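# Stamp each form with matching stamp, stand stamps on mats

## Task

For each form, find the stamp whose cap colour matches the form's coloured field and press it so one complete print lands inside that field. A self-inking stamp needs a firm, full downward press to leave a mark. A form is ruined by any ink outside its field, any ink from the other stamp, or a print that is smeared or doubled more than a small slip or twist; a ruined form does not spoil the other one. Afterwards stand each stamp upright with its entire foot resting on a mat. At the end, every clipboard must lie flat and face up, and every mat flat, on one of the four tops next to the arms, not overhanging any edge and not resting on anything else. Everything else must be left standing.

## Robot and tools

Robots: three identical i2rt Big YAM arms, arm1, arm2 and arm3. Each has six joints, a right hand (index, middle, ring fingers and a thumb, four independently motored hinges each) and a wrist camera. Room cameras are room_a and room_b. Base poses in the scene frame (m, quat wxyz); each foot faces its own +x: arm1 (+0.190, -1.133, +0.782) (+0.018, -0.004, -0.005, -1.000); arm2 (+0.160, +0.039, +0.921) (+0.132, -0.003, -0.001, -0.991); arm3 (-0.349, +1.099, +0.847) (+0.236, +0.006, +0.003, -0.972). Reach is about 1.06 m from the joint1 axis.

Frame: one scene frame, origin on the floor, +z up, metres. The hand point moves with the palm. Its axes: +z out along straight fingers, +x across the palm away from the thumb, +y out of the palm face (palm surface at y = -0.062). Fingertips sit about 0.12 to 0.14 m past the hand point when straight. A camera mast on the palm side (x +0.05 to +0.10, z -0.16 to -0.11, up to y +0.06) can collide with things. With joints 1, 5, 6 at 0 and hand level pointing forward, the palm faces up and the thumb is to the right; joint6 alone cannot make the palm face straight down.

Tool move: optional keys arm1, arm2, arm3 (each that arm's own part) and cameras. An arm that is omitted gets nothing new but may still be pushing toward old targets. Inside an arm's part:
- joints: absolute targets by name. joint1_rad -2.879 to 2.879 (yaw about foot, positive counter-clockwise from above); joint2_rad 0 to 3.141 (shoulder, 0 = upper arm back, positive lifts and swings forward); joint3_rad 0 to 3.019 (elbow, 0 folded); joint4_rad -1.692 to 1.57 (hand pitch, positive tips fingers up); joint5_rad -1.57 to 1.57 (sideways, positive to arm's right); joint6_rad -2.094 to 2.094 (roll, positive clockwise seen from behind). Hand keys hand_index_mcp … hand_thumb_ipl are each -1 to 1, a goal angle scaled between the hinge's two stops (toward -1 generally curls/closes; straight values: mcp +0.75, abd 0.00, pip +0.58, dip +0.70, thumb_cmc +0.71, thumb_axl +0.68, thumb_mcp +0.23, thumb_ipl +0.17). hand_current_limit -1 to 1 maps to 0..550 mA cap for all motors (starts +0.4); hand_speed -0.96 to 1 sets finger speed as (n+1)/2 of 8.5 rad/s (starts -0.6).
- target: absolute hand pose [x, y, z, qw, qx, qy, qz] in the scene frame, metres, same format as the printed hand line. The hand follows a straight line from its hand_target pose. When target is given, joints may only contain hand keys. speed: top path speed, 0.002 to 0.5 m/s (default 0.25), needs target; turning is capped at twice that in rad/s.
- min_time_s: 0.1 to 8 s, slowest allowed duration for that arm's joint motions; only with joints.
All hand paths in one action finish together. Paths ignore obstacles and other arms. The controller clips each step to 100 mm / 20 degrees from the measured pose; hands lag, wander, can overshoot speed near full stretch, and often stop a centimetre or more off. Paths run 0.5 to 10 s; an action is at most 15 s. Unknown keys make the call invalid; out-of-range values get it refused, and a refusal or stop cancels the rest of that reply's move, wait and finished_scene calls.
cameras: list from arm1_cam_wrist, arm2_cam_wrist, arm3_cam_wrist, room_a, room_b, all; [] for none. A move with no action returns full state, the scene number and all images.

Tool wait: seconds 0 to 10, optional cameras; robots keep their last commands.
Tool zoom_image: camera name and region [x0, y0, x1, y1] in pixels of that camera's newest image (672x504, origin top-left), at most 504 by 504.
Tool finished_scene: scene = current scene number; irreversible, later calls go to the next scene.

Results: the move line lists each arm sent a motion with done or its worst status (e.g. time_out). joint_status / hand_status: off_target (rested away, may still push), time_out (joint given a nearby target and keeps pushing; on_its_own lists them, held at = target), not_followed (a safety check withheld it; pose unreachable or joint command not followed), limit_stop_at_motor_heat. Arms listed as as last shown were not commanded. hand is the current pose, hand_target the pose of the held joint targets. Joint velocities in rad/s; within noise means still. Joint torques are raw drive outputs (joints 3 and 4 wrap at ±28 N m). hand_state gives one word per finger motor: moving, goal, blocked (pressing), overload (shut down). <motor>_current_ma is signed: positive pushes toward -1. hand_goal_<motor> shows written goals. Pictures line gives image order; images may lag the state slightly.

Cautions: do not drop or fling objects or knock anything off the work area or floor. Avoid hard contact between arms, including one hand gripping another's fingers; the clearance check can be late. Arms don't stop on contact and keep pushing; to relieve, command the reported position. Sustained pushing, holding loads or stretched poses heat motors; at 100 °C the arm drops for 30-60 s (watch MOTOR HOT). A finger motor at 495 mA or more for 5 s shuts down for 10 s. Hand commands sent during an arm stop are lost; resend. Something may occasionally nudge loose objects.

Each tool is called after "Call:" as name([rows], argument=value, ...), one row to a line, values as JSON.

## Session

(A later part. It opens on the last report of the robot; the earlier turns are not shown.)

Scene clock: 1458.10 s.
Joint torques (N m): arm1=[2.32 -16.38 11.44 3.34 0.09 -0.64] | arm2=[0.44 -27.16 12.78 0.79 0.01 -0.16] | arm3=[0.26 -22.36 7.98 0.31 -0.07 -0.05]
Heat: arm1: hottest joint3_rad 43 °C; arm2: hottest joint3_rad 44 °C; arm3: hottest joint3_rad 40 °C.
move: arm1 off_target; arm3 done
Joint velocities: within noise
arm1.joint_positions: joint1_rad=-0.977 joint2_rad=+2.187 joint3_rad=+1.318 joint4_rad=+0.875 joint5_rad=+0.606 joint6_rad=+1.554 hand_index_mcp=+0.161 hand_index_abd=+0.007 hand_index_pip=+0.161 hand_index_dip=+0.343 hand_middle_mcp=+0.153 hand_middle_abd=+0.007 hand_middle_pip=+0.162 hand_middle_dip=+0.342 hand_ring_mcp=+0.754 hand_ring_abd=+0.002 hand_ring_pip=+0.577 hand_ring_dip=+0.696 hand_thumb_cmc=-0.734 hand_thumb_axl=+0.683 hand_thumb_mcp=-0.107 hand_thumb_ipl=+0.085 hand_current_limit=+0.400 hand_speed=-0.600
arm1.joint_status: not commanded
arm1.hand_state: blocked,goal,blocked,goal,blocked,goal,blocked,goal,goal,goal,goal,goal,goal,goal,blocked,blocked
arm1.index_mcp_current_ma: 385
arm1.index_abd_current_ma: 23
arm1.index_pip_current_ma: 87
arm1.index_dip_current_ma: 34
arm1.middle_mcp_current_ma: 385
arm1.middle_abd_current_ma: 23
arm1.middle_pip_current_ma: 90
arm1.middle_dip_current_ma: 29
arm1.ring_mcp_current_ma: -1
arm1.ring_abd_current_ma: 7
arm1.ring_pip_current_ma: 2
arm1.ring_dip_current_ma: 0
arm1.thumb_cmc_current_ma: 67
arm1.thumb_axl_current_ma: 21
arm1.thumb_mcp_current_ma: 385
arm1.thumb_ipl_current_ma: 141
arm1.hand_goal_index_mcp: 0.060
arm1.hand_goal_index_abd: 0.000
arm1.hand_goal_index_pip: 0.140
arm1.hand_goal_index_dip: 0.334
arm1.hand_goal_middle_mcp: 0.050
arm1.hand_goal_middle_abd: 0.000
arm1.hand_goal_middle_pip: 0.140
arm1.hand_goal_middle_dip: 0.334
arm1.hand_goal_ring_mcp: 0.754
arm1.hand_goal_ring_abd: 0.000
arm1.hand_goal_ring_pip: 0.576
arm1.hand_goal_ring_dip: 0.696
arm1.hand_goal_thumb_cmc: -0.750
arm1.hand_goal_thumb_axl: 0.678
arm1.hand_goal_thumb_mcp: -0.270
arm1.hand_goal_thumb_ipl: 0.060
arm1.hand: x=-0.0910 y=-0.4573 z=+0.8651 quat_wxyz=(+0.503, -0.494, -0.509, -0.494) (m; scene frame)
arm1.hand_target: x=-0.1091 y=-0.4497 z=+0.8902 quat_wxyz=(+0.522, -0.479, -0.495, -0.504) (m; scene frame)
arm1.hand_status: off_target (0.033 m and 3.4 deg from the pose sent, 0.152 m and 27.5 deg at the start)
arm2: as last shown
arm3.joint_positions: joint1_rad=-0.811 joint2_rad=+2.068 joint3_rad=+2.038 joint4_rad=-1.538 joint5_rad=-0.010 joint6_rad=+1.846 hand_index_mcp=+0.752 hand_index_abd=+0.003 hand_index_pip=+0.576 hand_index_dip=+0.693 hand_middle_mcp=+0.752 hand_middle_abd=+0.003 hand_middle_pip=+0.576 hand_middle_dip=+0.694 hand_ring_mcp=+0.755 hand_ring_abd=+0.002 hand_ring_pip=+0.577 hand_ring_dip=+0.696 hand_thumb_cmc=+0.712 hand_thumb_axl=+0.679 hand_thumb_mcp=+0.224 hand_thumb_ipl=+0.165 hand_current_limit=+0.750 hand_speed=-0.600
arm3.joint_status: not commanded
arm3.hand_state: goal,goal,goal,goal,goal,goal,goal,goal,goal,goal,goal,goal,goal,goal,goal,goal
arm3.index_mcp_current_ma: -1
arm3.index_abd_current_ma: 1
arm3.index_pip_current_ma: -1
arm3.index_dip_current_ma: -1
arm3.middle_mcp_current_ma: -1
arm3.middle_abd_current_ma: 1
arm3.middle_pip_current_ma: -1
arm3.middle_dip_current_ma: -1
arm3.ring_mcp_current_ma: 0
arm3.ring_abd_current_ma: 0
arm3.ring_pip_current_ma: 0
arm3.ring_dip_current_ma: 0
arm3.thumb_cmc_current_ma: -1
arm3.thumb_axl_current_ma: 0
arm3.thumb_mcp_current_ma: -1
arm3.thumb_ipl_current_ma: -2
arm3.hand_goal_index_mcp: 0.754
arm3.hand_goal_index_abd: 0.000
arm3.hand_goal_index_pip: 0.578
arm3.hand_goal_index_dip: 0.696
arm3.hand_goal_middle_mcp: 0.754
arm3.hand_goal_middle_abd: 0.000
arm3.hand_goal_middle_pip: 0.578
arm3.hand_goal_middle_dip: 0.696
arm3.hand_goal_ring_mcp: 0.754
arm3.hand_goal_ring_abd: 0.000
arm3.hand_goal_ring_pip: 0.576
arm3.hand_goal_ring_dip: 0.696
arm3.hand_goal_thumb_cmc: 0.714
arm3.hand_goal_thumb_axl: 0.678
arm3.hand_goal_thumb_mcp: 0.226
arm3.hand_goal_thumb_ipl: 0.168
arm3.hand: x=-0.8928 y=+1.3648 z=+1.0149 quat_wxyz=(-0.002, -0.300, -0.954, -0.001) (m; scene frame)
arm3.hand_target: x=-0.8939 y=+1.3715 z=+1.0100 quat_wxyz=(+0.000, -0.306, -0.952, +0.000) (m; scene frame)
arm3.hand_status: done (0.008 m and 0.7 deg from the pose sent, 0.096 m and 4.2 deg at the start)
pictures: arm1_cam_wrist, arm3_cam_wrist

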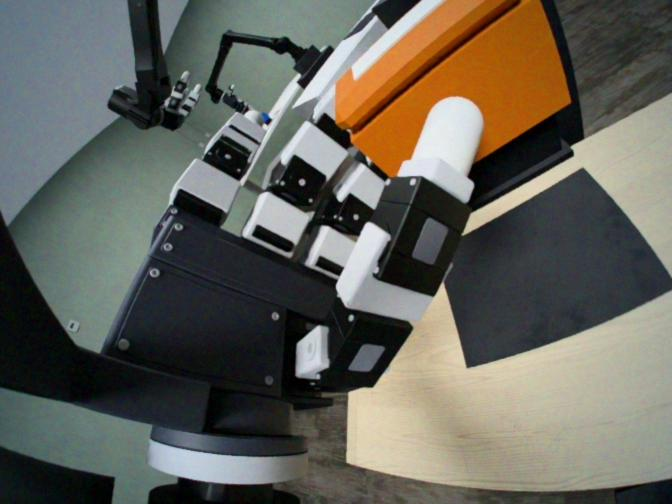

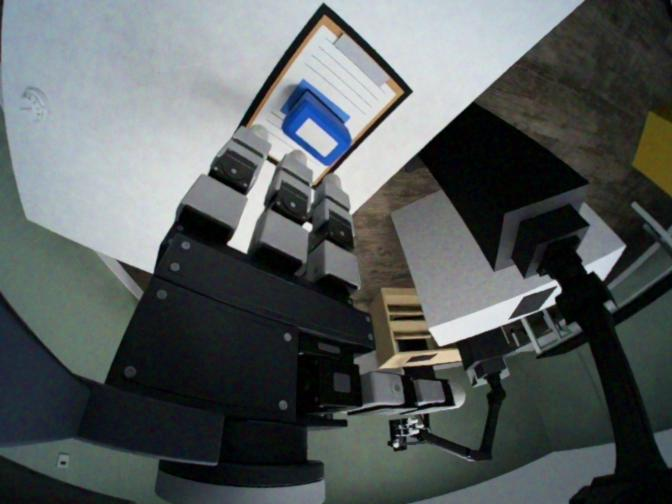

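Call:
move(arm1={"target":[-0.126,-0.452,0.735,0.5175,-0.4826,-0.4997,-0.5001],"speed":0.06}, arm3={"target":[-0.8969,1.3792,0.988,0.0,-0.3057,-0.9521,0.0],"speed":0.04}, cameras=["arm1_cam_wrist","arm3_cam_wrist"])

Call:
zoom_image(camera="arm3_cam_wrist", region=[200, 60, 400, 240])

Call:
zoom_image(camera="arm1_cam_wrist", region=[440, 100, 672, 400])

Scene clock: 1480.07 s.
Joint torques (N m): arm1=[2.32 -17.49 9.26 3.32 0.1 -0.53] | arm2=[0.44 -27.16 12.78 0.79 0.01 -0.16] | arm3=[0.26 -22.36 7.87 0.31 -0.06 -0.16]
Heat: arm1: hottest joint3_rad 46 °C; arm2: hottest joint3_rad 44 °C; arm3: hottest joint3_rad 40 °C.
move: arm1 off_target; arm3 done
Joint velocities: within noise
arm1.joint_positions: joint1_rad=-0.957 joint2_rad=+2.514 joint3_rad=+1.446 joint4_rad=+1.064 joint5_rad=+0.627 joint6_rad=+1.554 hand_index_mcp=+0.161 hand_index_abd=+0.007 hand_index_pip=+0.161 hand_index_dip=+0.343 hand_middle_mcp=+0.153 hand_middle_abd=+0.007 hand_middle_pip=+0.162 hand_middle_dip=+0.342 hand_ring_mcp=+0.754 hand_ring_abd=+0.002 hand_ring_pip=+0.577 hand_ring_dip=+0.696 hand_thumb_cmc=-0.734 hand_thumb_axl=+0.683 hand_thumb_mcp=-0.107 hand_thumb_ipl=+0.085 hand_current_limit=+0.400 hand_speed=-0.600
arm1.joint_status: not commanded
arm1.hand_state: blocked,goal,blocked,goal,blocked,goal,blocked,goal,goal,goal,goal,goal,goal,goal,blocked,blocked
arm1.index_mcp_current_ma: 385
arm1.index_abd_current_ma: 23
arm1.index_pip_current_ma: 87
arm1.index_dip_current_ma: 34
arm1.middle_mcp_current_ma: 385
arm1.middle_abd_current_ma: 23
arm1.middle_pip_current_ma: 90
arm1.middle_dip_current_ma: 29
arm1.ring_mcp_current_ma: -1
arm1.ring_abd_current_ma: 7
arm1.ring_pip_current_ma: 2
arm1.ring_dip_current_ma: 0
arm1.thumb_cmc_current_ma: 67
arm1.thumb_axl_current_ma: 21
arm1.thumb_mcp_current_ma: 385
arm1.thumb_ipl_current_ma: 141
arm1.hand_goal_index_mcp: 0.060
arm1.hand_goal_index_abd: 0.000
arm1.hand_goal_index_pip: 0.140
arm1.hand_goal_index_dip: 0.334
arm1.hand_goal_middle_mcp: 0.050
arm1.hand_goal_middle_abd: 0.000
arm1.hand_goal_middle_pip: 0.140
arm1.hand_goal_middle_dip: 0.334
arm1.hand_goal_ring_mcp: 0.754
arm1.hand_goal_ring_abd: 0.000
arm1.hand_goal_ring_pip: 0.576
arm1.hand_goal_ring_dip: 0.696
arm1.hand_goal_thumb_cmc: -0.750
arm1.hand_goal_thumb_axl: 0.678
arm1.hand_goal_thumb_mcp: -0.270
arm1.hand_goal_thumb_ipl: 0.060
arm1.hand: x=-0.1078 y=-0.4592 z=+0.7180 quat_wxyz=(+0.499, -0.495, -0.512, -0.493) (m; scene frame)
arm1.hand_target: x=-0.1256 y=-0.4531 z=+0.7353 quat_wxyz=(+0.517, -0.483, -0.500, -0.499) (m; scene frame)
arm1.hand_status: off_target (0.026 m and 3.0 deg from the pose sent, 0.135 m and 2.4 deg at the start)
arm2: as last shown
arm3.joint_positions: joint1_rad=-0.819 joint2_rad=+2.087 joint3_rad=+2.017 joint4_rad=-1.495 joint5_rad=-0.010 joint6_rad=+1.846 hand_index_mcp=+0.752 hand_index_abd=+0.003 hand_index_pip=+0.576 hand_index_dip=+0.693 hand_middle_mcp=+0.752 hand_middle_abd=+0.003 hand_middle_pip=+0.576 hand_middle_dip=+0.694 hand_ring_mcp=+0.755 hand_ring_abd=+0.002 hand_ring_pip=+0.577 hand_ring_dip=+0.696 hand_thumb_cmc=+0.712 hand_thumb_axl=+0.679 hand_thumb_mcp=+0.224 hand_thumb_ipl=+0.165 hand_current_limit=+0.750 hand_speed=-0.600
arm3.joint_status: not commanded
arm3.hand_state: goal,goal,goal,goal,goal,goal,goal,goal,goal,goal,goal,goal,goal,goal,goal,goal
arm3.index_mcp_current_ma: -1
arm3.index_abd_current_ma: 1
arm3.index_pip_current_ma: -1
arm3.index_dip_current_ma: -1
arm3.middle_mcp_current_ma: -1
arm3.middle_abd_current_ma: 1
arm3.middle_pip_current_ma: -1
arm3.middle_dip_current_ma: -1
arm3.ring_mcp_current_ma: 0
arm3.ring_abd_current_ma: 0
arm3.ring_pip_current_ma: 0
arm3.ring_dip_current_ma: 0
arm3.thumb_cmc_current_ma: -1
arm3.thumb_axl_current_ma: 0
arm3.thumb_mcp_current_ma: -1
arm3.thumb_ipl_current_ma: -2
arm3.hand_goal_index_mcp: 0.754
arm3.hand_goal_index_abd: 0.000
arm3.hand_goal_index_pip: 0.578
arm3.hand_goal_index_dip: 0.696
arm3.hand_goal_middle_mcp: 0.754
arm3.hand_goal_middle_abd: 0.000
arm3.hand_goal_middle_pip: 0.578
arm3.hand_goal_middle_dip: 0.696
arm3.hand_goal_ring_mcp: 0.754
arm3.hand_goal_ring_abd: 0.000
arm3.hand_goal_ring_pip: 0.576
arm3.hand_goal_ring_dip: 0.696
arm3.hand_goal_thumb_cmc: 0.714
arm3.hand_goal_thumb_axl: 0.678
arm3.hand_goal_thumb_mcp: 0.226
arm3.hand_goal_thumb_ipl: 0.168
arm3.hand: x=-0.8958 y=+1.3714 z=+0.9948 quat_wxyz=(-0.001, -0.304, -0.953, -0.001) (m; scene frame)
arm3.hand_target: x=-0.8967 y=+1.3791 z=+0.9880 quat_wxyz=(+0.000, -0.306, -0.952, +0.000) (m; scene frame)
arm3.hand_status: done (0.010 m and 0.2 deg from the pose sent, 0.031 m and 0.7 deg at the start)
pictures: arm1_cam_wrist, arm3_cam_wrist

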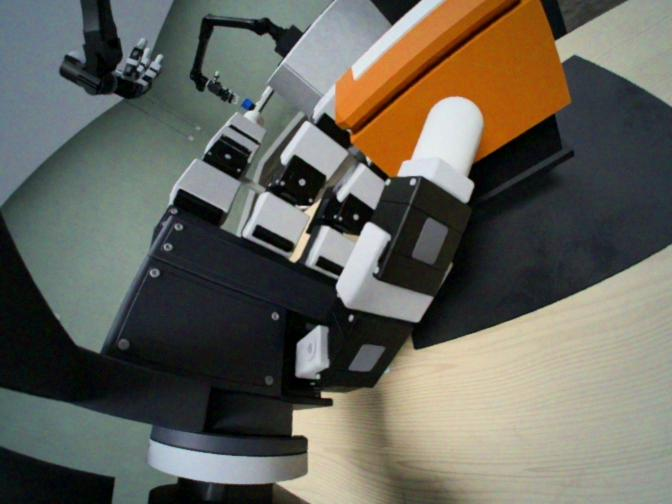

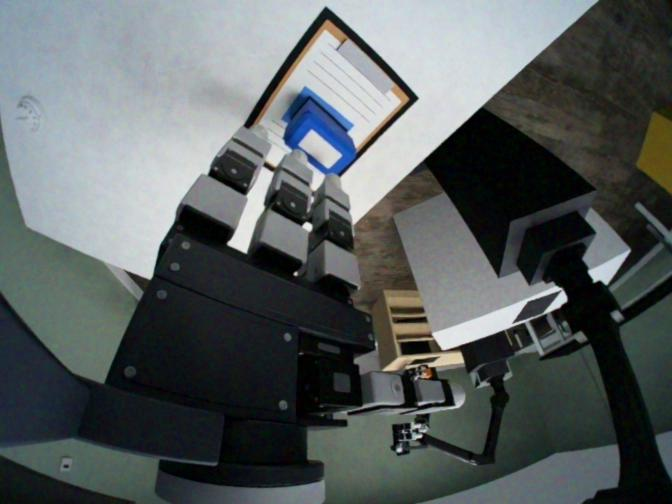

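Scaled by 2.520 from the camera's 672x504 image, which has a finer 960x720 frame.

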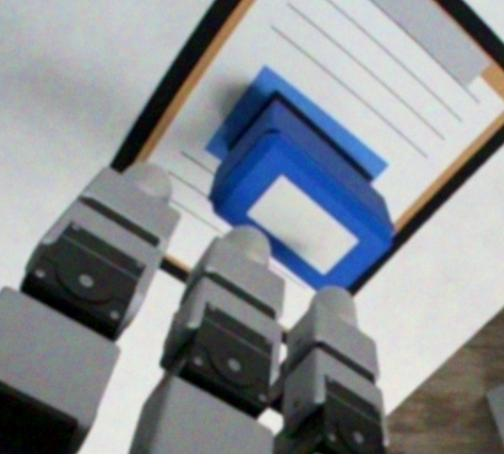

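Scaled by 1.680 from the camera's 672x504 image, which has a finer 960x720 frame.

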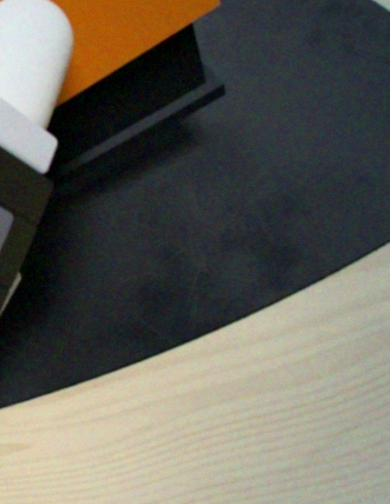

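Call:
move(arm1={"target":[-0.126,-0.452,0.695,0.5175,-0.4826,-0.4997,-0.5001],"speed":0.03}, arm3={"target":[-0.8944,1.3775,0.962,0.0,-0.3057,-0.9521,0.0],"speed":0.03}, cameras=["arm1_cam_wrist","arm3_cam_wrist"])

Call:
zoom_image(camera="arm3_cam_wrist", region=[200, 60, 400, 240])

Call:
zoom_image(camera="arm1_cam_wrist", region=[440, 100, 672, 400])

Scene clock: 1496.53 s.
Joint torques (N m): arm1=[2.26 -16.97 8.77 3.18 -0.05 -0.48] | arm2=[0.44 -27.16 12.78 0.79 0.01 -0.16] | arm3=[0.21 -22.24 7.82 0.34 -0.07 -0.14]
Heat: arm1: hottest joint3_rad 45 °C; arm2: hottest joint3_rad 44 °C; arm3: hottest joint3_rad 40 °C.
move: arm1 off_target; arm3 done
Joint velocities: within noise
arm1.joint_positions: joint1_rad=-0.957 joint2_rad=+2.595 joint3_rad=+1.499 joint4_rad=+1.108 joint5_rad=+0.630 joint6_rad=+1.549 hand_index_mcp=+0.152 hand_index_abd=+0.007 hand_index_pip=+0.161 hand_index_dip=+0.343 hand_middle_mcp=+0.151 hand_middle_abd=+0.005 hand_middle_pip=+0.163 hand_middle_dip=+0.343 hand_ring_mcp=+0.754 hand_ring_abd=+0.002 hand_ring_pip=+0.577 hand_ring_dip=+0.696 hand_thumb_cmc=-0.738 hand_thumb_axl=+0.681 hand_thumb_mcp=-0.107 hand_thumb_ipl=+0.089 hand_current_limit=+0.400 hand_speed=-0.600
arm1.joint_status: not commanded
arm1.hand_state: blocked,goal,blocked,goal,blocked,goal,blocked,goal,goal,goal,goal,goal,goal,goal,blocked,blocked
arm1.index_mcp_current_ma: 385
arm1.index_abd_current_ma: 24
arm1.index_pip_current_ma: 87
arm1.index_dip_current_ma: 34
arm1.middle_mcp_current_ma: 385
arm1.middle_abd_current_ma: 17
arm1.middle_pip_current_ma: 92
arm1.middle_dip_current_ma: 33
arm1.ring_mcp_current_ma: -1
arm1.ring_abd_current_ma: 7
arm1.ring_pip_current_ma: 2
arm1.ring_dip_current_ma: 0
arm1.thumb_cmc_current_ma: 46
arm1.thumb_axl_current_ma: 15
arm1.thumb_mcp_current_ma: 385
arm1.thumb_ipl_current_ma: 167
arm1.hand_goal_index_mcp: 0.060
arm1.hand_goal_index_abd: 0.000
arm1.hand_goal_index_pip: 0.140
arm1.hand_goal_index_dip: 0.334
arm1.hand_goal_middle_mcp: 0.050
arm1.hand_goal_middle_abd: 0.000
arm1.hand_goal_middle_pip: 0.140
arm1.hand_goal_middle_dip: 0.334
arm1.hand_goal_ring_mcp: 0.754
arm1.hand_goal_ring_abd: 0.000
arm1.hand_goal_ring_pip: 0.576
arm1.hand_goal_ring_dip: 0.696
arm1.hand_goal_thumb_cmc: -0.750
arm1.hand_goal_thumb_axl: 0.678
arm1.hand_goal_thumb_mcp: -0.270
arm1.hand_goal_thumb_ipl: 0.060
arm1.hand: x=-0.1097 y=-0.4568 z=+0.6881 quat_wxyz=(+0.504, -0.493, -0.507, -0.496) (m; scene frame)
arm1.hand_target: x=-0.1257 y=-0.4528 z=+0.6953 quat_wxyz=(+0.517, -0.483, -0.500, -0.500) (m; scene frame)
arm1.hand_status: off_target (0.018 m and 2.2 deg from the pose sent, 0.030 m and 3.0 deg at the start)
arm2: as last shown
arm3.joint_positions: joint1_rad=-0.819 joint2_rad=+2.088 joint3_rad=+1.950 joint4_rad=-1.427 joint5_rad=-0.010 joint6_rad=+1.846 hand_index_mcp=+0.752 hand_index_abd=+0.003 hand_index_pip=+0.576 hand_index_dip=+0.693 hand_middle_mcp=+0.752 hand_middle_abd=+0.003 hand_middle_pip=+0.576 hand_middle_dip=+0.694 hand_ring_mcp=+0.755 hand_ring_abd=+0.002 hand_ring_pip=+0.577 hand_ring_dip=+0.696 hand_thumb_cmc=+0.712 hand_thumb_axl=+0.679 hand_thumb_mcp=+0.224 hand_thumb_ipl=+0.165 hand_current_limit=+0.750 hand_speed=-0.600
arm3.joint_status: not commanded
arm3.hand_state: goal,goal,goal,goal,goal,goal,goal,goal,goal,goal,goal,goal,goal,goal,goal,goal
arm3.index_mcp_current_ma: -1
arm3.index_abd_current_ma: 1
arm3.index_pip_current_ma: -1
arm3.index_dip_current_ma: -1
arm3.middle_mcp_current_ma: -1
arm3.middle_abd_current_ma: 1
arm3.middle_pip_current_ma: -1
arm3.middle_dip_current_ma: -1
arm3.ring_mcp_current_ma: 0
arm3.ring_abd_current_ma: 0
arm3.ring_pip_current_ma: 0
arm3.ring_dip_current_ma: 0
arm3.thumb_cmc_current_ma: -1
arm3.thumb_axl_current_ma: 0
arm3.thumb_mcp_current_ma: -1
arm3.thumb_ipl_current_ma: -2
arm3.hand_goal_index_mcp: 0.754
arm3.hand_goal_index_abd: 0.000
arm3.hand_goal_index_pip: 0.578
arm3.hand_goal_index_dip: 0.696
arm3.hand_goal_middle_mcp: 0.754
arm3.hand_goal_middle_abd: 0.000
arm3.hand_goal_middle_pip: 0.578
arm3.hand_goal_middle_dip: 0.696
arm3.hand_goal_ring_mcp: 0.754
arm3.hand_goal_ring_abd: 0.000
arm3.hand_goal_ring_pip: 0.576
arm3.hand_goal_ring_dip: 0.696
arm3.hand_goal_thumb_cmc: 0.714
arm3.hand_goal_thumb_axl: 0.678
arm3.hand_goal_thumb_mcp: 0.226
arm3.hand_goal_thumb_ipl: 0.168
arm3.hand: x=-0.8931 y=+1.3708 z=+0.9684 quat_wxyz=(-0.001, -0.304, -0.953, -0.001) (m; scene frame)
arm3.hand_target: x=-0.8942 y=+1.3774 z=+0.9619 quat_wxyz=(+0.000, -0.306, -0.952, +0.000) (m; scene frame)
arm3.hand_status: done (0.009 m and 0.2 deg from the pose sent, 0.033 m and 0.2 deg at the start)
pictures: arm1_cam_wrist, arm3_cam_wrist

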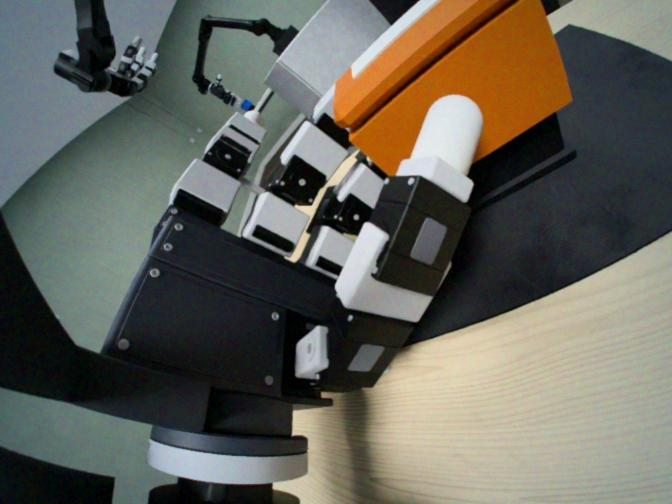

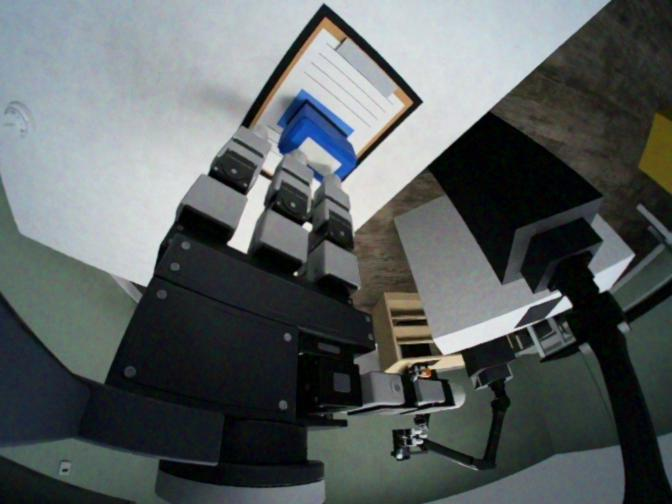

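Scaled by 2.520 from the camera's 672x504 image, which has a finer 960x720 frame.

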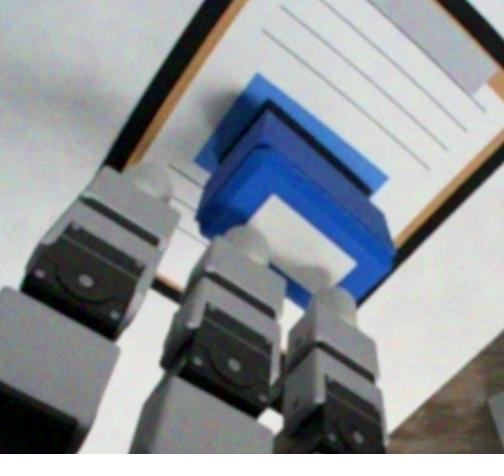

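Scaled by 1.680 from the camera's 672x504 image, which has a finer 960x720 frame.

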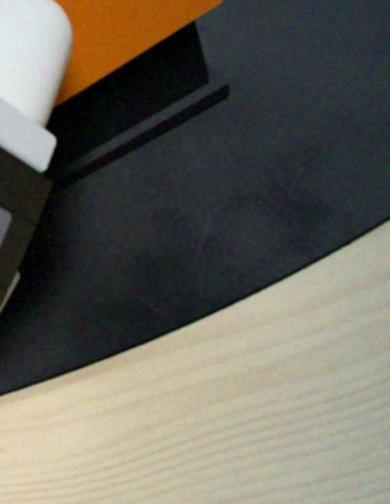

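Call:
move(arm1={"target":[-0.126,-0.452,0.690,0.5175,-0.4826,-0.4997,-0.5001],"speed":0.02}, arm3={"target":[-0.8944,1.3775,0.945,0.0,-0.3057,-0.9521,0.0],"speed":0.03})

Call:
move(arm1={"joints":{"hand_index_mcp":0.12,"hand_middle_mcp":0.14,"hand_thumb_mcp":-0.16}}, arm3={"target":[-0.8944,1.3775,0.925,0.0,-0.3057,-0.9521,0.0],"speed":0.03}, cameras=["arm3_cam_wrist"])

Call:
zoom_image(camera="arm3_cam_wrist", region=[200, 60, 400, 240])

Scene clock: 1505.10 s.
Joint torques (N m): arm1=[2.26 -16.62 8.73 3.04 -0.11 -0.41] | arm2=[0.44 -27.16 12.79 0.79 0.01 -0.16] | arm3=[0.38 -21.95 7.2 0.53 -0.07 -0.14]
Heat: arm1: hottest joint3_rad 44 °C; arm2: hottest joint3_rad 44 °C; arm3: hottest joint3_rad 40 °C.
move: arm1 off_target; arm3 off_target
Joint velocities: within noise
arm1.joint_positions: joint1_rad=-0.957 joint2_rad=+2.602 joint3_rad=+1.509 joint4_rad=+1.115 joint5_rad=+0.631 joint6_rad=+1.542 hand_index_mcp=+0.145 hand_index_abd=+0.007 hand_index_pip=+0.161 hand_index_dip=+0.343 hand_middle_mcp=+0.150 hand_middle_abd=+0.005 hand_middle_pip=+0.163 hand_middle_dip=+0.343 hand_ring_mcp=+0.754 hand_ring_abd=+0.002 hand_ring_pip=+0.577 hand_ring_dip=+0.696 hand_thumb_cmc=-0.745 hand_thumb_axl=+0.679 hand_thumb_mcp=-0.107 hand_thumb_ipl=+0.092 hand_current_limit=+0.400 hand_speed=-0.600
arm1.joint_status: not commanded
arm1.hand_state: blocked,goal,blocked,goal,blocked,goal,blocked,goal,goal,goal,goal,goal,goal,goal,blocked,blocked
arm1.index_mcp_current_ma: 385
arm1.index_abd_current_ma: 24
arm1.index_pip_current_ma: 87
arm1.index_dip_current_ma: 34
arm1.middle_mcp_current_ma: 385
arm1.middle_abd_current_ma: 17
arm1.middle_pip_current_ma: 96
arm1.middle_dip_current_ma: 34
arm1.ring_mcp_current_ma: -1
arm1.ring_abd_current_ma: 7
arm1.ring_pip_current_ma: 2
arm1.ring_dip_current_ma: 0
arm1.thumb_cmc_current_ma: 19
arm1.thumb_axl_current_ma: 6
arm1.thumb_mcp_current_ma: 385
arm1.thumb_ipl_current_ma: 184
arm1.hand_goal_index_mcp: 0.060
arm1.hand_goal_index_abd: 0.000
arm1.hand_goal_index_pip: 0.140
arm1.hand_goal_index_dip: 0.334
arm1.hand_goal_middle_mcp: 0.050
arm1.hand_goal_middle_abd: 0.000
arm1.hand_goal_middle_pip: 0.140
arm1.hand_goal_middle_dip: 0.334
arm1.hand_goal_ring_mcp: 0.754
arm1.hand_goal_ring_abd: 0.000
arm1.hand_goal_ring_pip: 0.576
arm1.hand_goal_ring_dip: 0.696
arm1.hand_goal_thumb_cmc: -0.750
arm1.hand_goal_thumb_axl: 0.678
arm1.hand_goal_thumb_mcp: -0.270
arm1.hand_goal_thumb_ipl: 0.060
arm1.hand: x=-0.1104 y=-0.4556 z=+0.6876 quat_wxyz=(+0.504, -0.491, -0.505, -0.499) (m; scene frame)
arm1.hand_target: x=-0.1258 y=-0.4528 z=+0.6902 quat_wxyz=(+0.517, -0.483, -0.500, -0.500) (m; scene frame)
arm1.hand_status: off_target (0.016 m and 1.9 deg from the pose sent, 0.017 m and 2.2 deg at the start)
arm2: as last shown
arm3.joint_positions: joint1_rad=-0.819 joint2_rad=+2.092 joint3_rad=+1.927 joint4_rad=-1.393 joint5_rad=-0.010 joint6_rad=+1.846 hand_index_mcp=+0.752 hand_index_abd=+0.003 hand_index_pip=+0.576 hand_index_dip=+0.693 hand_middle_mcp=+0.752 hand_middle_abd=+0.009 hand_middle_pip=+0.576 hand_middle_dip=+0.694 hand_ring_mcp=+0.755 hand_ring_abd=+0.002 hand_ring_pip=+0.577 hand_ring_dip=+0.696 hand_thumb_cmc=+0.712 hand_thumb_axl=+0.679 hand_thumb_mcp=+0.223 hand_thumb_ipl=+0.165 hand_current_limit=+0.750 hand_speed=-0.600
arm3.joint_status: not commanded
arm3.hand_state: goal,goal,goal,goal,goal,goal,goal,goal,goal,goal,goal,goal,goal,goal,goal,goal
arm3.index_mcp_current_ma: -1
arm3.index_abd_current_ma: 1
arm3.index_pip_current_ma: -1
arm3.index_dip_current_ma: -1
arm3.middle_mcp_current_ma: -1
arm3.middle_abd_current_ma: 5
arm3.middle_pip_current_ma: -1
arm3.middle_dip_current_ma: -1
arm3.ring_mcp_current_ma: 0
arm3.ring_abd_current_ma: 0
arm3.ring_pip_current_ma: 0
arm3.ring_dip_current_ma: 0
arm3.thumb_cmc_current_ma: -1
arm3.thumb_axl_current_ma: 0
arm3.thumb_mcp_current_ma: -1
arm3.thumb_ipl_current_ma: -2
arm3.hand_goal_index_mcp: 0.754
arm3.hand_goal_index_abd: 0.000
arm3.hand_goal_index_pip: 0.578
arm3.hand_goal_index_dip: 0.696
arm3.hand_goal_middle_mcp: 0.754
arm3.hand_goal_middle_abd: 0.000
arm3.hand_goal_middle_pip: 0.578
arm3.hand_goal_middle_dip: 0.696
arm3.hand_goal_ring_mcp: 0.754
arm3.hand_goal_ring_abd: 0.000
arm3.hand_goal_ring_pip: 0.576
arm3.hand_goal_ring_dip: 0.696
arm3.hand_goal_thumb_cmc: 0.714
arm3.hand_goal_thumb_axl: 0.678
arm3.hand_goal_thumb_mcp: 0.226
arm3.hand_goal_thumb_ipl: 0.168
arm3.hand: x=-0.8944 y=+1.3714 z=+0.9570 quat_wxyz=(+0.003, -0.304, -0.953, -0.001) (m; scene frame)
arm3.hand_target: x=-0.8942 y=+1.3774 z=+0.9452 quat_wxyz=(+0.000, -0.306, -0.952, +0.000) (m; scene frame)
arm3.hand_status: off_target (0.013 m and 0.4 deg from the pose sent, 0.025 m and 0.2 deg at the start)
pictures: none

Scene clock: 1506.27 s.
Joint torques (N m): arm1=[2.26 -16.62 8.73 3.06 -0.12 -0.4] | arm2=[0.38 -27.16 12.78 0.79 0.01 -0.16] | arm3=[0.38 -20.95 6.48 0.85 -0.06 -0.13]
Heat: arm1: hottest joint3_rad 44 °C; arm2: hottest joint3_rad 44 °C; arm3: hottest joint3_rad 40 °C.
move: arm1 off_target; arm3 off_target
Joint velocities: within noise
arm1.joint_positions: joint1_rad=-0.957 joint2_rad=+2.602 joint3_rad=+1.509 joint4_rad=+1.115 joint5_rad=+0.631 joint6_rad=+1.542 hand_index_mcp=+0.149 hand_index_abd=+0.007 hand_index_pip=+0.161 hand_index_dip=+0.343 hand_middle_mcp=+0.158 hand_middle_abd=+0.005 hand_middle_pip=+0.162 hand_middle_dip=+0.343 hand_ring_mcp=+0.754 hand_ring_abd=+0.002 hand_ring_pip=+0.577 hand_ring_dip=+0.696 hand_thumb_cmc=-0.747 hand_thumb_axl=+0.679 hand_thumb_mcp=-0.105 hand_thumb_ipl=+0.092 hand_current_limit=+0.400 hand_speed=-0.600
arm1.joint_status: hand_index_mcp off_target (ended at +0.149, target +0.120); hand_thumb_mcp off_target (ended at -0.105, target -0.160); the others done
arm1.hand_state: blocked,goal,blocked,goal,goal,goal,blocked,goal,goal,goal,goal,goal,goal,goal,blocked,blocked
arm1.index_mcp_current_ma: 127
arm1.index_abd_current_ma: 24
arm1.index_pip_current_ma: 87
arm1.index_dip_current_ma: 34
arm1.middle_mcp_current_ma: 78
arm1.middle_abd_current_ma: 17
arm1.middle_pip_current_ma: 90
arm1.middle_dip_current_ma: 34
arm1.ring_mcp_current_ma: -1
arm1.ring_abd_current_ma: 7
arm1.ring_pip_current_ma: 2
arm1.ring_dip_current_ma: 0
arm1.thumb_cmc_current_ma: 10
arm1.thumb_axl_current_ma: 3
arm1.thumb_mcp_current_ma: 315
arm1.thumb_ipl_current_ma: 184
arm1.hand_goal_index_mcp: 0.120
arm1.hand_goal_index_abd: 0.000
arm1.hand_goal_index_pip: 0.140
arm1.hand_goal_index_dip: 0.334
arm1.hand_goal_middle_mcp: 0.140
arm1.hand_goal_middle_abd: 0.000
arm1.hand_goal_middle_pip: 0.140
arm1.hand_goal_middle_dip: 0.334
arm1.hand_goal_ring_mcp: 0.754
arm1.hand_goal_ring_abd: 0.000
arm1.hand_goal_ring_pip: 0.576
arm1.hand_goal_ring_dip: 0.696
arm1.hand_goal_thumb_cmc: -0.750
arm1.hand_goal_thumb_axl: 0.678
arm1.hand_goal_thumb_mcp: -0.160
arm1.hand_goal_thumb_ipl: 0.060
arm1.hand: x=-0.1103 y=-0.4556 z=+0.6876 quat_wxyz=(+0.504, -0.492, -0.505, -0.499) (m; scene frame)
arm1.hand_target: x=-0.1258 y=-0.4528 z=+0.6902 quat_wxyz=(+0.517, -0.483, -0.500, -0.500) (m; scene frame)
arm1.hand_status: not commanded
arm2: as last shown
arm3.joint_positions: joint1_rad=-0.819 joint2_rad=+2.092 joint3_rad=+1.903 joint4_rad=-1.357 joint5_rad=-0.010 joint6_rad=+1.846 hand_index_mcp=+0.752 hand_index_abd=+0.003 hand_index_pip=+0.576 hand_index_dip=+0.693 hand_middle_mcp=+0.748 hand_middle_abd=+0.032 hand_middle_pip=+0.576 hand_middle_dip=+0.694 hand_ring_mcp=+0.755 hand_ring_abd=+0.002 hand_ring_pip=+0.577 hand_ring_dip=+0.696 hand_thumb_cmc=+0.712 hand_thumb_axl=+0.679 hand_thumb_mcp=+0.223 hand_thumb_ipl=+0.165 hand_current_limit=+0.750 hand_speed=-0.600
arm3.joint_status: not commanded
arm3.hand_state: goal,goal,goal,goal,goal,blocked,goal,goal,goal,goal,goal,goal,goal,goal,goal,goal
arm3.index_mcp_current_ma: -1
arm3.index_abd_current_ma: 1
arm3.index_pip_current_ma: -1
arm3.index_dip_current_ma: -1
arm3.middle_mcp_current_ma: -4
arm3.middle_abd_current_ma: 35
arm3.middle_pip_current_ma: -1
arm3.middle_dip_current_ma: -1
arm3.ring_mcp_current_ma: 0
arm3.ring_abd_current_ma: 0
arm3.ring_pip_current_ma: 0
arm3.ring_dip_current_ma: 0
arm3.thumb_cmc_current_ma: -1
arm3.thumb_axl_current_ma: 0
arm3.thumb_mcp_current_ma: -1
arm3.thumb_ipl_current_ma: -2
arm3.hand_goal_index_mcp: 0.754
arm3.hand_goal_index_abd: 0.000
arm3.hand_goal_index_pip: 0.578
arm3.hand_goal_index_dip: 0.696
arm3.hand_goal_middle_mcp: 0.754
arm3.hand_goal_middle_abd: 0.000
arm3.hand_goal_middle_pip: 0.578
arm3.hand_goal_middle_dip: 0.696
arm3.hand_goal_ring_mcp: 0.754
arm3.hand_goal_ring_abd: 0.000
arm3.hand_goal_ring_pip: 0.576
arm3.hand_goal_ring_dip: 0.696
arm3.hand_goal_thumb_cmc: 0.714
arm3.hand_goal_thumb_axl: 0.678
arm3.hand_goal_thumb_mcp: 0.226
arm3.hand_goal_thumb_ipl: 0.168
arm3.hand: x=-0.8955 y=+1.3718 z=+0.9473 quat_wxyz=(+0.008, -0.304, -0.953, -0.001) (m; scene frame)
arm3.hand_target: x=-0.8938 y=+1.3771 z=+0.9254 quat_wxyz=(+0.000, -0.306, -0.952, +0.000) (m; scene frame)
arm3.hand_status: off_target (0.023 m and 1.0 deg from the pose sent, 0.032 m and 0.4 deg at the start)
pictures: arm3_cam_wrist

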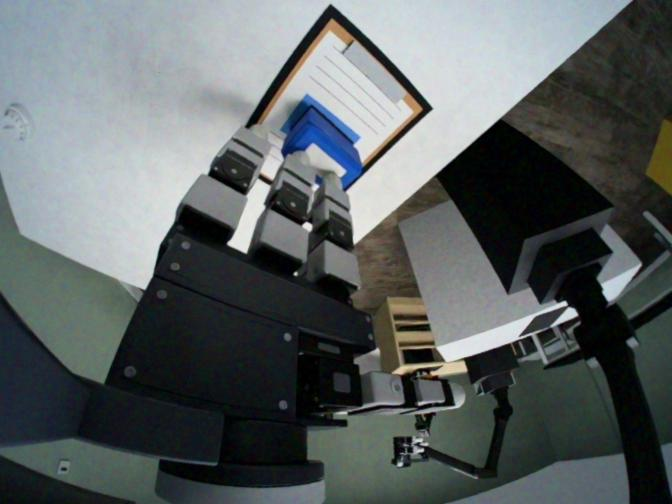

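Scaled by 2.520 from the camera's 672x504 image, which has a finer 960x720 frame.

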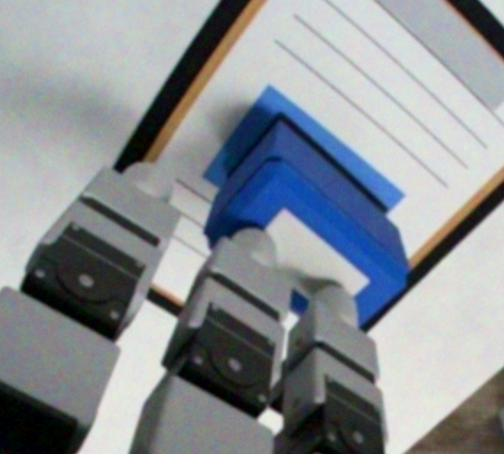

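Call:
move(arm1={"joints":{"hand_index_mcp":0.20,"hand_middle_mcp":0.22,"hand_thumb_mcp":-0.06}}, arm3={"target":[-0.8944,1.3775,0.985,0.0,-0.3057,-0.9521,0.0],"speed":0.06})

Call:
move(arm1={"joints":{"hand_index_mcp":0.342,"hand_middle_mcp":0.342,"hand_thumb_mcp":0.04}}, arm3={"target":[-0.8874,1.3823,0.985,0.0,-0.3057,-0.9521,0.0],"speed":0.05})

Call:
move(arm1={"target":[-0.126,-0.452,0.95,0.5175,-0.4826,-0.4997,-0.5001],"speed":0.08}, arm3={"target":[-0.8874,1.3823,0.955,0.0,-0.3057,-0.9521,0.0],"speed":0.03}, cameras=["arm1_cam_wrist","arm3_cam_wrist"])

Call:
zoom_image(camera="arm3_cam_wrist", region=[240, 60, 400, 220])

Scene clock: 1545.30 s.
Joint torques (N m): arm1=[2.2 -16.67 8.59 3.07 -0.11 -0.4] | arm2=[0.38 -27.16 12.78 0.77 0.01 -0.16] | arm3=[0.32 -23.53 11.11 -0.36 -0.03 -0.14]
Heat: arm1: hottest joint3_rad 42 °C; arm2: hottest joint3_rad 44 °C; arm3: hottest joint3_rad 38 °C.
move: arm1 done; arm3 off_target
Joint velocities: within noise
arm1.joint_positions: joint1_rad=-0.956 joint2_rad=+2.604 joint3_rad=+1.510 joint4_rad=+1.115 joint5_rad=+0.631 joint6_rad=+1.542 hand_index_mcp=+0.198 hand_index_abd=+0.007 hand_index_pip=+0.143 hand_index_dip=+0.337 hand_middle_mcp=+0.218 hand_middle_abd=+0.005 hand_middle_pip=+0.143 hand_middle_dip=+0.337 hand_ring_mcp=+0.754 hand_ring_abd=+0.002 hand_ring_pip=+0.577 hand_ring_dip=+0.696 hand_thumb_cmc=-0.742 hand_thumb_axl=+0.679 hand_thumb_mcp=-0.060 hand_thumb_ipl=+0.064 hand_current_limit=+0.400 hand_speed=-0.600
arm1.joint_status: all done
arm1.hand_state: goal,goal,goal,goal,goal,goal,goal,goal,goal,goal,goal,goal,goal,goal,goal,goal
arm1.index_mcp_current_ma: -5
arm1.index_abd_current_ma: 24
arm1.index_pip_current_ma: 11
arm1.index_dip_current_ma: 11
arm1.middle_mcp_current_ma: -6
arm1.middle_abd_current_ma: 17
arm1.middle_pip_current_ma: 11
arm1.middle_dip_current_ma: 9
arm1.ring_mcp_current_ma: -1
arm1.ring_abd_current_ma: 7
arm1.ring_pip_current_ma: 2
arm1.ring_dip_current_ma: 0
arm1.thumb_cmc_current_ma: 31
arm1.thumb_axl_current_ma: 4
arm1.thumb_mcp_current_ma: 0
arm1.thumb_ipl_current_ma: 18
arm1.hand_goal_index_mcp: 0.200
arm1.hand_goal_index_abd: 0.000
arm1.hand_goal_index_pip: 0.140
arm1.hand_goal_index_dip: 0.334
arm1.hand_goal_middle_mcp: 0.220
arm1.hand_goal_middle_abd: 0.000
arm1.hand_goal_middle_pip: 0.140
arm1.hand_goal_middle_dip: 0.334
arm1.hand_goal_ring_mcp: 0.754
arm1.hand_goal_ring_abd: 0.000
arm1.hand_goal_ring_pip: 0.576
arm1.hand_goal_ring_dip: 0.696
arm1.hand_goal_thumb_cmc: -0.750
arm1.hand_goal_thumb_axl: 0.678
arm1.hand_goal_thumb_mcp: -0.060
arm1.hand_goal_thumb_ipl: 0.060
arm1.hand: x=-0.1113 y=-0.4557 z=+0.6869 quat_wxyz=(+0.505, -0.491, -0.505, -0.499) (m; scene frame)
arm1.hand_target: x=-0.1257 y=-0.4528 z=+0.6901 quat_wxyz=(+0.517, -0.483, -0.500, -0.500) (m; scene frame)
arm1.hand_status: not commanded
arm2: as last shown
arm3.joint_positions: joint1_rad=-0.819 joint2_rad=+2.091 joint3_rad=+1.947 joint4_rad=-1.460 joint5_rad=-0.010 joint6_rad=+1.846 hand_index_mcp=+0.752 hand_index_abd=+0.003 hand_index_pip=+0.576 hand_index_dip=+0.693 hand_middle_mcp=+0.755 hand_middle_abd=-0.004 hand_middle_pip=+0.578 hand_middle_dip=+0.695 hand_ring_mcp=+0.755 hand_ring_abd=+0.002 hand_ring_pip=+0.577 hand_ring_dip=+0.696 hand_thumb_cmc=+0.712 hand_thumb_axl=+0.679 hand_thumb_mcp=+0.223 hand_thumb_ipl=+0.165 hand_current_limit=+0.750 hand_speed=-0.600
arm3.joint_status: not commanded
arm3.hand_state: goal,goal,goal,goal,goal,goal,goal,goal,goal,goal,goal,goal,goal,goal,goal,goal
arm3.index_mcp_current_ma: -1
arm3.index_abd_current_ma: 1
arm3.index_pip_current_ma: -1
arm3.index_dip_current_ma: -1
arm3.middle_mcp_current_ma: 0
arm3.middle_abd_current_ma: -1
arm3.middle_pip_current_ma: 0
arm3.middle_dip_current_ma: 0
arm3.ring_mcp_current_ma: 0
arm3.ring_abd_current_ma: 0
arm3.ring_pip_current_ma: 0
arm3.ring_dip_current_ma: 0
arm3.thumb_cmc_current_ma: -1
arm3.thumb_axl_current_ma: 0
arm3.thumb_mcp_current_ma: -1
arm3.thumb_ipl_current_ma: -2
arm3.hand_goal_index_mcp: 0.754
arm3.hand_goal_index_abd: 0.000
arm3.hand_goal_index_pip: 0.578
arm3.hand_goal_index_dip: 0.696
arm3.hand_goal_middle_mcp: 0.754
arm3.hand_goal_middle_abd: 0.000
arm3.hand_goal_middle_pip: 0.578
arm3.hand_goal_middle_dip: 0.696
arm3.hand_goal_ring_mcp: 0.754
arm3.hand_goal_ring_abd: 0.000
arm3.hand_goal_ring_pip: 0.576
arm3.hand_goal_ring_dip: 0.696
arm3.hand_goal_thumb_cmc: 0.714
arm3.hand_goal_thumb_axl: 0.678
arm3.hand_goal_thumb_mcp: 0.226
arm3.hand_goal_thumb_ipl: 0.168
arm3.hand: x=-0.8845 y=+1.3677 z=+0.9673 quat_wxyz=(-0.020, -0.304, -0.952, +0.000) (m; scene frame)
arm3.hand_target: x=-0.8936 y=+1.3772 z=+0.9852 quat_wxyz=(+0.000, -0.306, -0.952, +0.000) (m; scene frame)
arm3.hand_status: off_target (0.023 m and 2.4 deg from the pose sent, 0.038 m and 1.0 deg at the start)
pictures: none

Scene clock: 1546.30 s.
Joint torques (N m): arm1=[2.14 -16.79 8.5 3.06 -0.08 -0.38] | arm2=[0.44 -27.16 12.78 0.77 0.02 -0.16] | arm3=[0.5 -24.82 9.36 -0.12 -0.04 -0.16]
Heat: arm1: hottest joint3_rad 42 °C; arm2: hottest joint3_rad 44 °C; arm3: hottest joint3_rad 39 °C.
move: arm1 done; arm3 off_target
Joint velocities: within noise
arm1.joint_positions: joint1_rad=-0.956 joint2_rad=+2.604 joint3_rad=+1.511 joint4_rad=+1.115 joint5_rad=+0.630 joint6_rad=+1.542 hand_index_mcp=+0.340 hand_index_abd=+0.007 hand_index_pip=+0.143 hand_index_dip=+0.337 hand_middle_mcp=+0.340 hand_middle_abd=+0.005 hand_middle_pip=+0.143 hand_middle_dip=+0.337 hand_ring_mcp=+0.754 hand_ring_abd=+0.002 hand_ring_pip=+0.577 hand_ring_dip=+0.696 hand_thumb_cmc=-0.742 hand_thumb_axl=+0.679 hand_thumb_mcp=+0.037 hand_thumb_ipl=+0.062 hand_current_limit=+0.400 hand_speed=-0.600
arm1.joint_status: all done
arm1.hand_state: goal,goal,goal,goal,goal,goal,goal,goal,goal,goal,goal,goal,goal,goal,goal,goal
arm1.index_mcp_current_ma: -7
arm1.index_abd_current_ma: 24
arm1.index_pip_current_ma: 9
arm1.index_dip_current_ma: 10
arm1.middle_mcp_current_ma: -7
arm1.middle_abd_current_ma: 17
arm1.middle_pip_current_ma: 9
arm1.middle_dip_current_ma: 9
arm1.ring_mcp_current_ma: -1
arm1.ring_abd_current_ma: 7
arm1.ring_pip_current_ma: 2
arm1.ring_dip_current_ma: 0
arm1.thumb_cmc_current_ma: 31
arm1.thumb_axl_current_ma: 4
arm1.thumb_mcp_current_ma: -14
arm1.thumb_ipl_current_ma: 9
arm1.hand_goal_index_mcp: 0.342
arm1.hand_goal_index_abd: 0.000
arm1.hand_goal_index_pip: 0.140
arm1.hand_goal_index_dip: 0.334
arm1.hand_goal_middle_mcp: 0.342
arm1.hand_goal_middle_abd: 0.000
arm1.hand_goal_middle_pip: 0.140
arm1.hand_goal_middle_dip: 0.334
arm1.hand_goal_ring_mcp: 0.754
arm1.hand_goal_ring_abd: 0.000
arm1.hand_goal_ring_pip: 0.576
arm1.hand_goal_ring_dip: 0.696
arm1.hand_goal_thumb_cmc: -0.750
arm1.hand_goal_thumb_axl: 0.678
arm1.hand_goal_thumb_mcp: 0.040
arm1.hand_goal_thumb_ipl: 0.060
arm1.hand: x=-0.1117 y=-0.4554 z=+0.6872 quat_wxyz=(+0.505, -0.491, -0.505, -0.498) (m; scene frame)
arm1.hand_target: x=-0.1256 y=-0.4528 z=+0.6901 quat_wxyz=(+0.517, -0.483, -0.500, -0.500) (m; scene frame)
arm1.hand_status: not commanded
arm2.joint_positions: joint1_rad=-0.201 joint2_rad=+2.125 joint3_rad=+1.575 joint4_rad=+0.560 joint5_rad=+1.300 joint6_rad=+1.506 hand_index_mcp=+0.341 hand_index_abd=+0.006 hand_index_pip=+0.142 hand_index_dip=+0.337 hand_middle_mcp=+0.341 hand_middle_abd=+0.010 hand_middle_pip=+0.142 hand_middle_dip=+0.336 hand_ring_mcp=+0.755 hand_ring_abd=+0.002 hand_ring_pip=+0.577 hand_ring_dip=+0.696 hand_thumb_cmc=-0.679 hand_thumb_axl=+0.684 hand_thumb_mcp=+0.038 hand_thumb_ipl=+0.062 hand_current_limit=+0.400 hand_speed=-0.600
arm2.joint_status: not commanded
arm2.hand_state: goal,goal,goal,goal,goal,goal,goal,goal,goal,goal,goal,goal,blocked,goal,goal,goal
arm2.index_mcp_current_ma: -2
arm2.index_abd_current_ma: 9
arm2.index_pip_current_ma: 3
arm2.index_dip_current_ma: 4
arm2.middle_mcp_current_ma: -2
arm2.middle_abd_current_ma: 16
arm2.middle_pip_current_ma: 3
arm2.middle_dip_current_ma: 3
arm2.ring_mcp_current_ma: 1
arm2.ring_abd_current_ma: 2
arm2.ring_pip_current_ma: 1
arm2.ring_dip_current_ma: 0
arm2.thumb_cmc_current_ma: 49
arm2.thumb_axl_current_ma: 12
arm2.thumb_mcp_current_ma: -4
arm2.thumb_ipl_current_ma: 2
arm2.hand_goal_index_mcp: 0.342
arm2.hand_goal_index_abd: 0.000
arm2.hand_goal_index_pip: 0.140
arm2.hand_goal_index_dip: 0.334
arm2.hand_goal_middle_mcp: 0.342
arm2.hand_goal_middle_abd: 0.000
arm2.hand_goal_middle_pip: 0.140
arm2.hand_goal_middle_dip: 0.334
arm2.hand_goal_ring_mcp: 0.754
arm2.hand_goal_ring_abd: 0.000
arm2.hand_goal_ring_pip: 0.576
arm2.hand_goal_ring_dip: 0.696
arm2.hand_goal_thumb_cmc: -0.700
arm2.hand_goal_thumb_axl: 0.678
arm2.hand_goal_thumb_mcp: 0.040
arm2.hand_goal_thumb_ipl: 0.060
arm2.hand: x=-0.4916 y=+0.1882 z=+1.1252 quat_wxyz=(+0.567, -0.395, -0.585, -0.424) (m; scene frame)
arm2.hand_target: x=-0.4978 y=+0.1873 z=+1.1542 quat_wxyz=(+0.582, -0.407, -0.571, -0.412) (m; scene frame)
arm2.hand_status: not commanded
arm3.joint_positions: joint1_rad=-0.830 joint2_rad=+2.091 joint3_rad=+1.947 joint4_rad=-1.460 joint5_rad=-0.010 joint6_rad=+1.838 hand_index_mcp=+0.752 hand_index_abd=+0.003 hand_index_pip=+0.576 hand_index_dip=+0.693 hand_middle_mcp=+0.755 hand_middle_abd=-0.004 hand_middle_pip=+0.578 hand_middle_dip=+0.695 hand_ring_mcp=+0.755 hand_ring_abd=+0.002 hand_ring_pip=+0.577 hand_ring_dip=+0.696 hand_thumb_cmc=+0.712 hand_thumb_axl=+0.679 hand_thumb_mcp=+0.223 hand_thumb_ipl=+0.165 hand_current_limit=+0.750 hand_speed=-0.600
arm3.joint_status: not commanded
arm3.hand_state: goal,goal,goal,goal,goal,goal,goal,goal,goal,goal,goal,goal,goal,goal,goal,goal
arm3.index_mcp_current_ma: -1
arm3.index_abd_current_ma: 1
arm3.index_pip_current_ma: -1
arm3.index_dip_current_ma: -1
arm3.middle_mcp_current_ma: 0
arm3.middle_abd_current_ma: -1
arm3.middle_pip_current_ma: 0
arm3.middle_dip_current_ma: 0
arm3.ring_mcp_current_ma: 0
arm3.ring_abd_current_ma: 0
arm3.ring_pip_current_ma: 0
arm3.ring_dip_current_ma: 0
arm3.thumb_cmc_current_ma: -1
arm3.thumb_axl_current_ma: 0
arm3.thumb_mcp_current_ma: -1
arm3.thumb_ipl_current_ma: -2
arm3.hand_goal_index_mcp: 0.754
arm3.hand_goal_index_abd: 0.000
arm3.hand_goal_index_pip: 0.578
arm3.hand_goal_index_dip: 0.696
arm3.hand_goal_middle_mcp: 0.754
arm3.hand_goal_middle_abd: 0.000
arm3.hand_goal_middle_pip: 0.578
arm3.hand_goal_middle_dip: 0.696
arm3.hand_goal_ring_mcp: 0.754
arm3.hand_goal_ring_abd: 0.000
arm3.hand_goal_ring_pip: 0.576
arm3.hand_goal_ring_dip: 0.696
arm3.hand_goal_thumb_cmc: 0.714
arm3.hand_goal_thumb_axl: 0.678
arm3.hand_goal_thumb_mcp: 0.226
arm3.hand_goal_thumb_ipl: 0.168
arm3.hand: x=-0.8819 y=+1.3743 z=+0.9674 quat_wxyz=(-0.020, -0.306, -0.952, +0.000) (m; scene frame)
arm3.hand_target: x=-0.8870 y=+1.3821 z=+0.9852 quat_wxyz=(+0.000, -0.306, -0.952, +0.000) (m; scene frame)
arm3.hand_status: off_target (0.020 m and 2.3 deg from the pose sent, 0.023 m and 2.4 deg at the start)
pictures: none

Scene clock: 1550.30 s.
Joint torques (N m): arm1=[2.32 -18.61 8.59 2.07 0.06 -0.4] | arm2=[0.44 -27.16 12.78 0.79 0.02 -0.16] | arm3=[0.44 -23.47 7.08 0.57 -0.05 -0.16]
Heat: arm1: hottest joint3_rad 42 °C; arm2: hottest joint3_rad 44 °C; arm3: hottest joint3_rad 39 °C.
move: arm1 off_target; arm3 done
Joint velocities: within noise
arm1.joint_positions: joint1_rad=-0.954 joint2_rad=+2.115 joint3_rad=+1.402 joint4_rad=+0.750 joint5_rad=+0.631 joint6_rad=+1.542 hand_index_mcp=+0.340 hand_index_abd=+0.007 hand_index_pip=+0.143 hand_index_dip=+0.337 hand_middle_mcp=+0.340 hand_middle_abd=+0.005 hand_middle_pip=+0.143 hand_middle_dip=+0.337 hand_ring_mcp=+0.754 hand_ring_abd=+0.002 hand_ring_pip=+0.577 hand_ring_dip=+0.696 hand_thumb_cmc=-0.742 hand_thumb_axl=+0.679 hand_thumb_mcp=+0.037 hand_thumb_ipl=+0.062 hand_current_limit=+0.400 hand_speed=-0.600
arm1.joint_status: not commanded
arm1.hand_state: goal,goal,goal,goal,goal,goal,goal,goal,goal,goal,goal,goal,goal,goal,goal,goal
arm1.index_mcp_current_ma: -7
arm1.index_abd_current_ma: 24
arm1.index_pip_current_ma: 9
arm1.index_dip_current_ma: 10
arm1.middle_mcp_current_ma: -7
arm1.middle_abd_current_ma: 17
arm1.middle_pip_current_ma: 9
arm1.middle_dip_current_ma: 9
arm1.ring_mcp_current_ma: -1
arm1.ring_abd_current_ma: 7
arm1.ring_pip_current_ma: 2
arm1.ring_dip_current_ma: 0
arm1.thumb_cmc_current_ma: 31
arm1.thumb_axl_current_ma: 4
arm1.thumb_mcp_current_ma: -14
arm1.thumb_ipl_current_ma: 9
arm1.hand_goal_index_mcp: 0.342
arm1.hand_goal_index_abd: 0.000
arm1.hand_goal_index_pip: 0.140
arm1.hand_goal_index_dip: 0.334
arm1.hand_goal_middle_mcp: 0.342
arm1.hand_goal_middle_abd: 0.000
arm1.hand_goal_middle_pip: 0.140
arm1.hand_goal_middle_dip: 0.334
arm1.hand_goal_ring_mcp: 0.754
arm1.hand_goal_ring_abd: 0.000
arm1.hand_goal_ring_pip: 0.576
arm1.hand_goal_ring_dip: 0.696
arm1.hand_goal_thumb_cmc: -0.750
arm1.hand_goal_thumb_axl: 0.678
arm1.hand_goal_thumb_mcp: 0.040
arm1.hand_goal_thumb_ipl: 0.060
arm1.hand: x=-0.1154 y=-0.4475 z=+0.9321 quat_wxyz=(+0.510, -0.490, -0.500, -0.499) (m; scene frame)
arm1.hand_target: x=-0.1258 y=-0.4520 z=+0.9498 quat_wxyz=(+0.517, -0.483, -0.499, -0.500) (m; scene frame)
arm1.hand_status: off_target (0.021 m and 1.2 deg from the pose sent, 0.263 m and 1.8 deg at the start)
arm2: as last shown
arm3.joint_positions: joint1_rad=-0.830 joint2_rad=+2.091 joint3_rad=+1.923 joint4_rad=-1.408 joint5_rad=-0.010 joint6_rad=+1.838 hand_index_mcp=+0.752 hand_index_abd=+0.003 hand_index_pip=+0.576 hand_index_dip=+0.693 hand_middle_mcp=+0.752 hand_middle_abd=+0.014 hand_middle_pip=+0.578 hand_middle_dip=+0.695 hand_ring_mcp=+0.755 hand_ring_abd=+0.002 hand_ring_pip=+0.577 hand_ring_dip=+0.696 hand_thumb_cmc=+0.712 hand_thumb_axl=+0.679 hand_thumb_mcp=+0.223 hand_thumb_ipl=+0.165 hand_current_limit=+0.750 hand_speed=-0.600
arm3.joint_status: not commanded
arm3.hand_state: goal,goal,goal,goal,goal,goal,goal,goal,goal,goal,goal,goal,goal,goal,goal,goal
arm3.index_mcp_current_ma: -1
arm3.index_abd_current_ma: 1
arm3.index_pip_current_ma: -1
arm3.index_dip_current_ma: -1
arm3.middle_mcp_current_ma: -1
arm3.middle_abd_current_ma: 10
arm3.middle_pip_current_ma: 0
arm3.middle_dip_current_ma: 0
arm3.ring_mcp_current_ma: 0
arm3.ring_abd_current_ma: 0
arm3.ring_pip_current_ma: 0
arm3.ring_dip_current_ma: 0
arm3.thumb_cmc_current_ma: -1
arm3.thumb_axl_current_ma: 0
arm3.thumb_mcp_current_ma: -1
arm3.thumb_ipl_current_ma: -2
arm3.hand_goal_index_mcp: 0.754
arm3.hand_goal_index_abd: 0.000
arm3.hand_goal_index_pip: 0.578
arm3.hand_goal_index_dip: 0.696
arm3.hand_goal_middle_mcp: 0.754
arm3.hand_goal_middle_abd: 0.000
arm3.hand_goal_middle_pip: 0.578
arm3.hand_goal_middle_dip: 0.696
arm3.hand_goal_ring_mcp: 0.754
arm3.hand_goal_ring_abd: 0.000
arm3.hand_goal_ring_pip: 0.576
arm3.hand_goal_ring_dip: 0.696
arm3.hand_goal_thumb_cmc: 0.714
arm3.hand_goal_thumb_axl: 0.678
arm3.hand_goal_thumb_mcp: 0.226
arm3.hand_goal_thumb_ipl: 0.168
arm3.hand: x=-0.8868 y=+1.3763 z=+0.9569 quat_wxyz=(-0.007, -0.306, -0.952, +0.000) (m; scene frame)
arm3.hand_target: x=-0.8874 y=+1.3823 z=+0.9551 quat_wxyz=(+0.000, -0.306, -0.952, +0.000) (m; scene frame)
arm3.hand_status: done (0.006 m and 0.8 deg from the pose sent, 0.016 m and 2.4 deg at the start)
pictures: arm1_cam_wrist, arm3_cam_wrist

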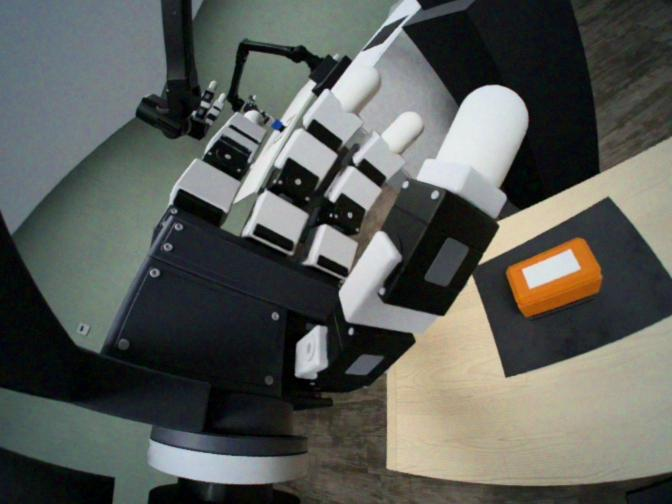

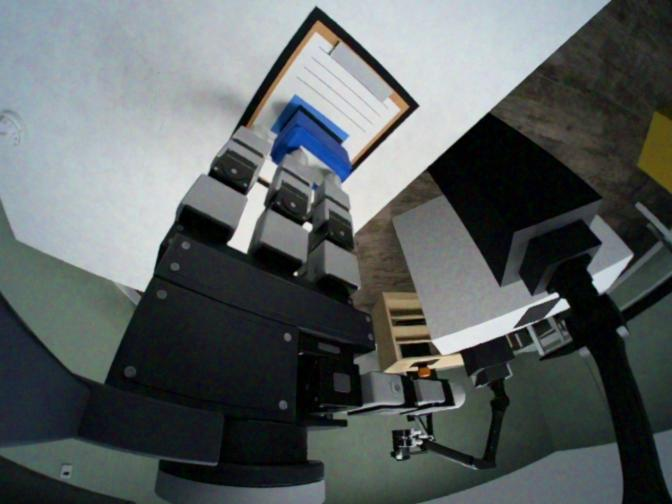

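Scaled by 3.150 from the camera's 672x504 image, which has a finer 960x720 frame.

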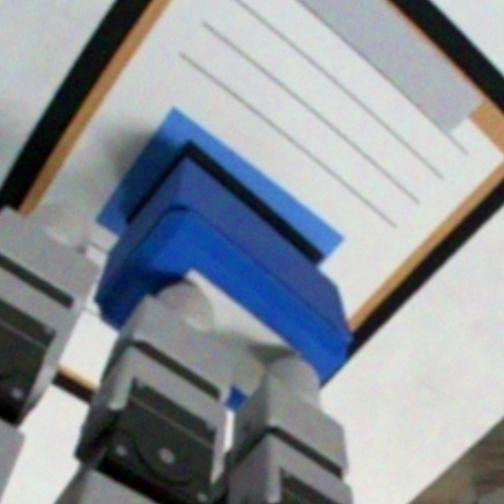

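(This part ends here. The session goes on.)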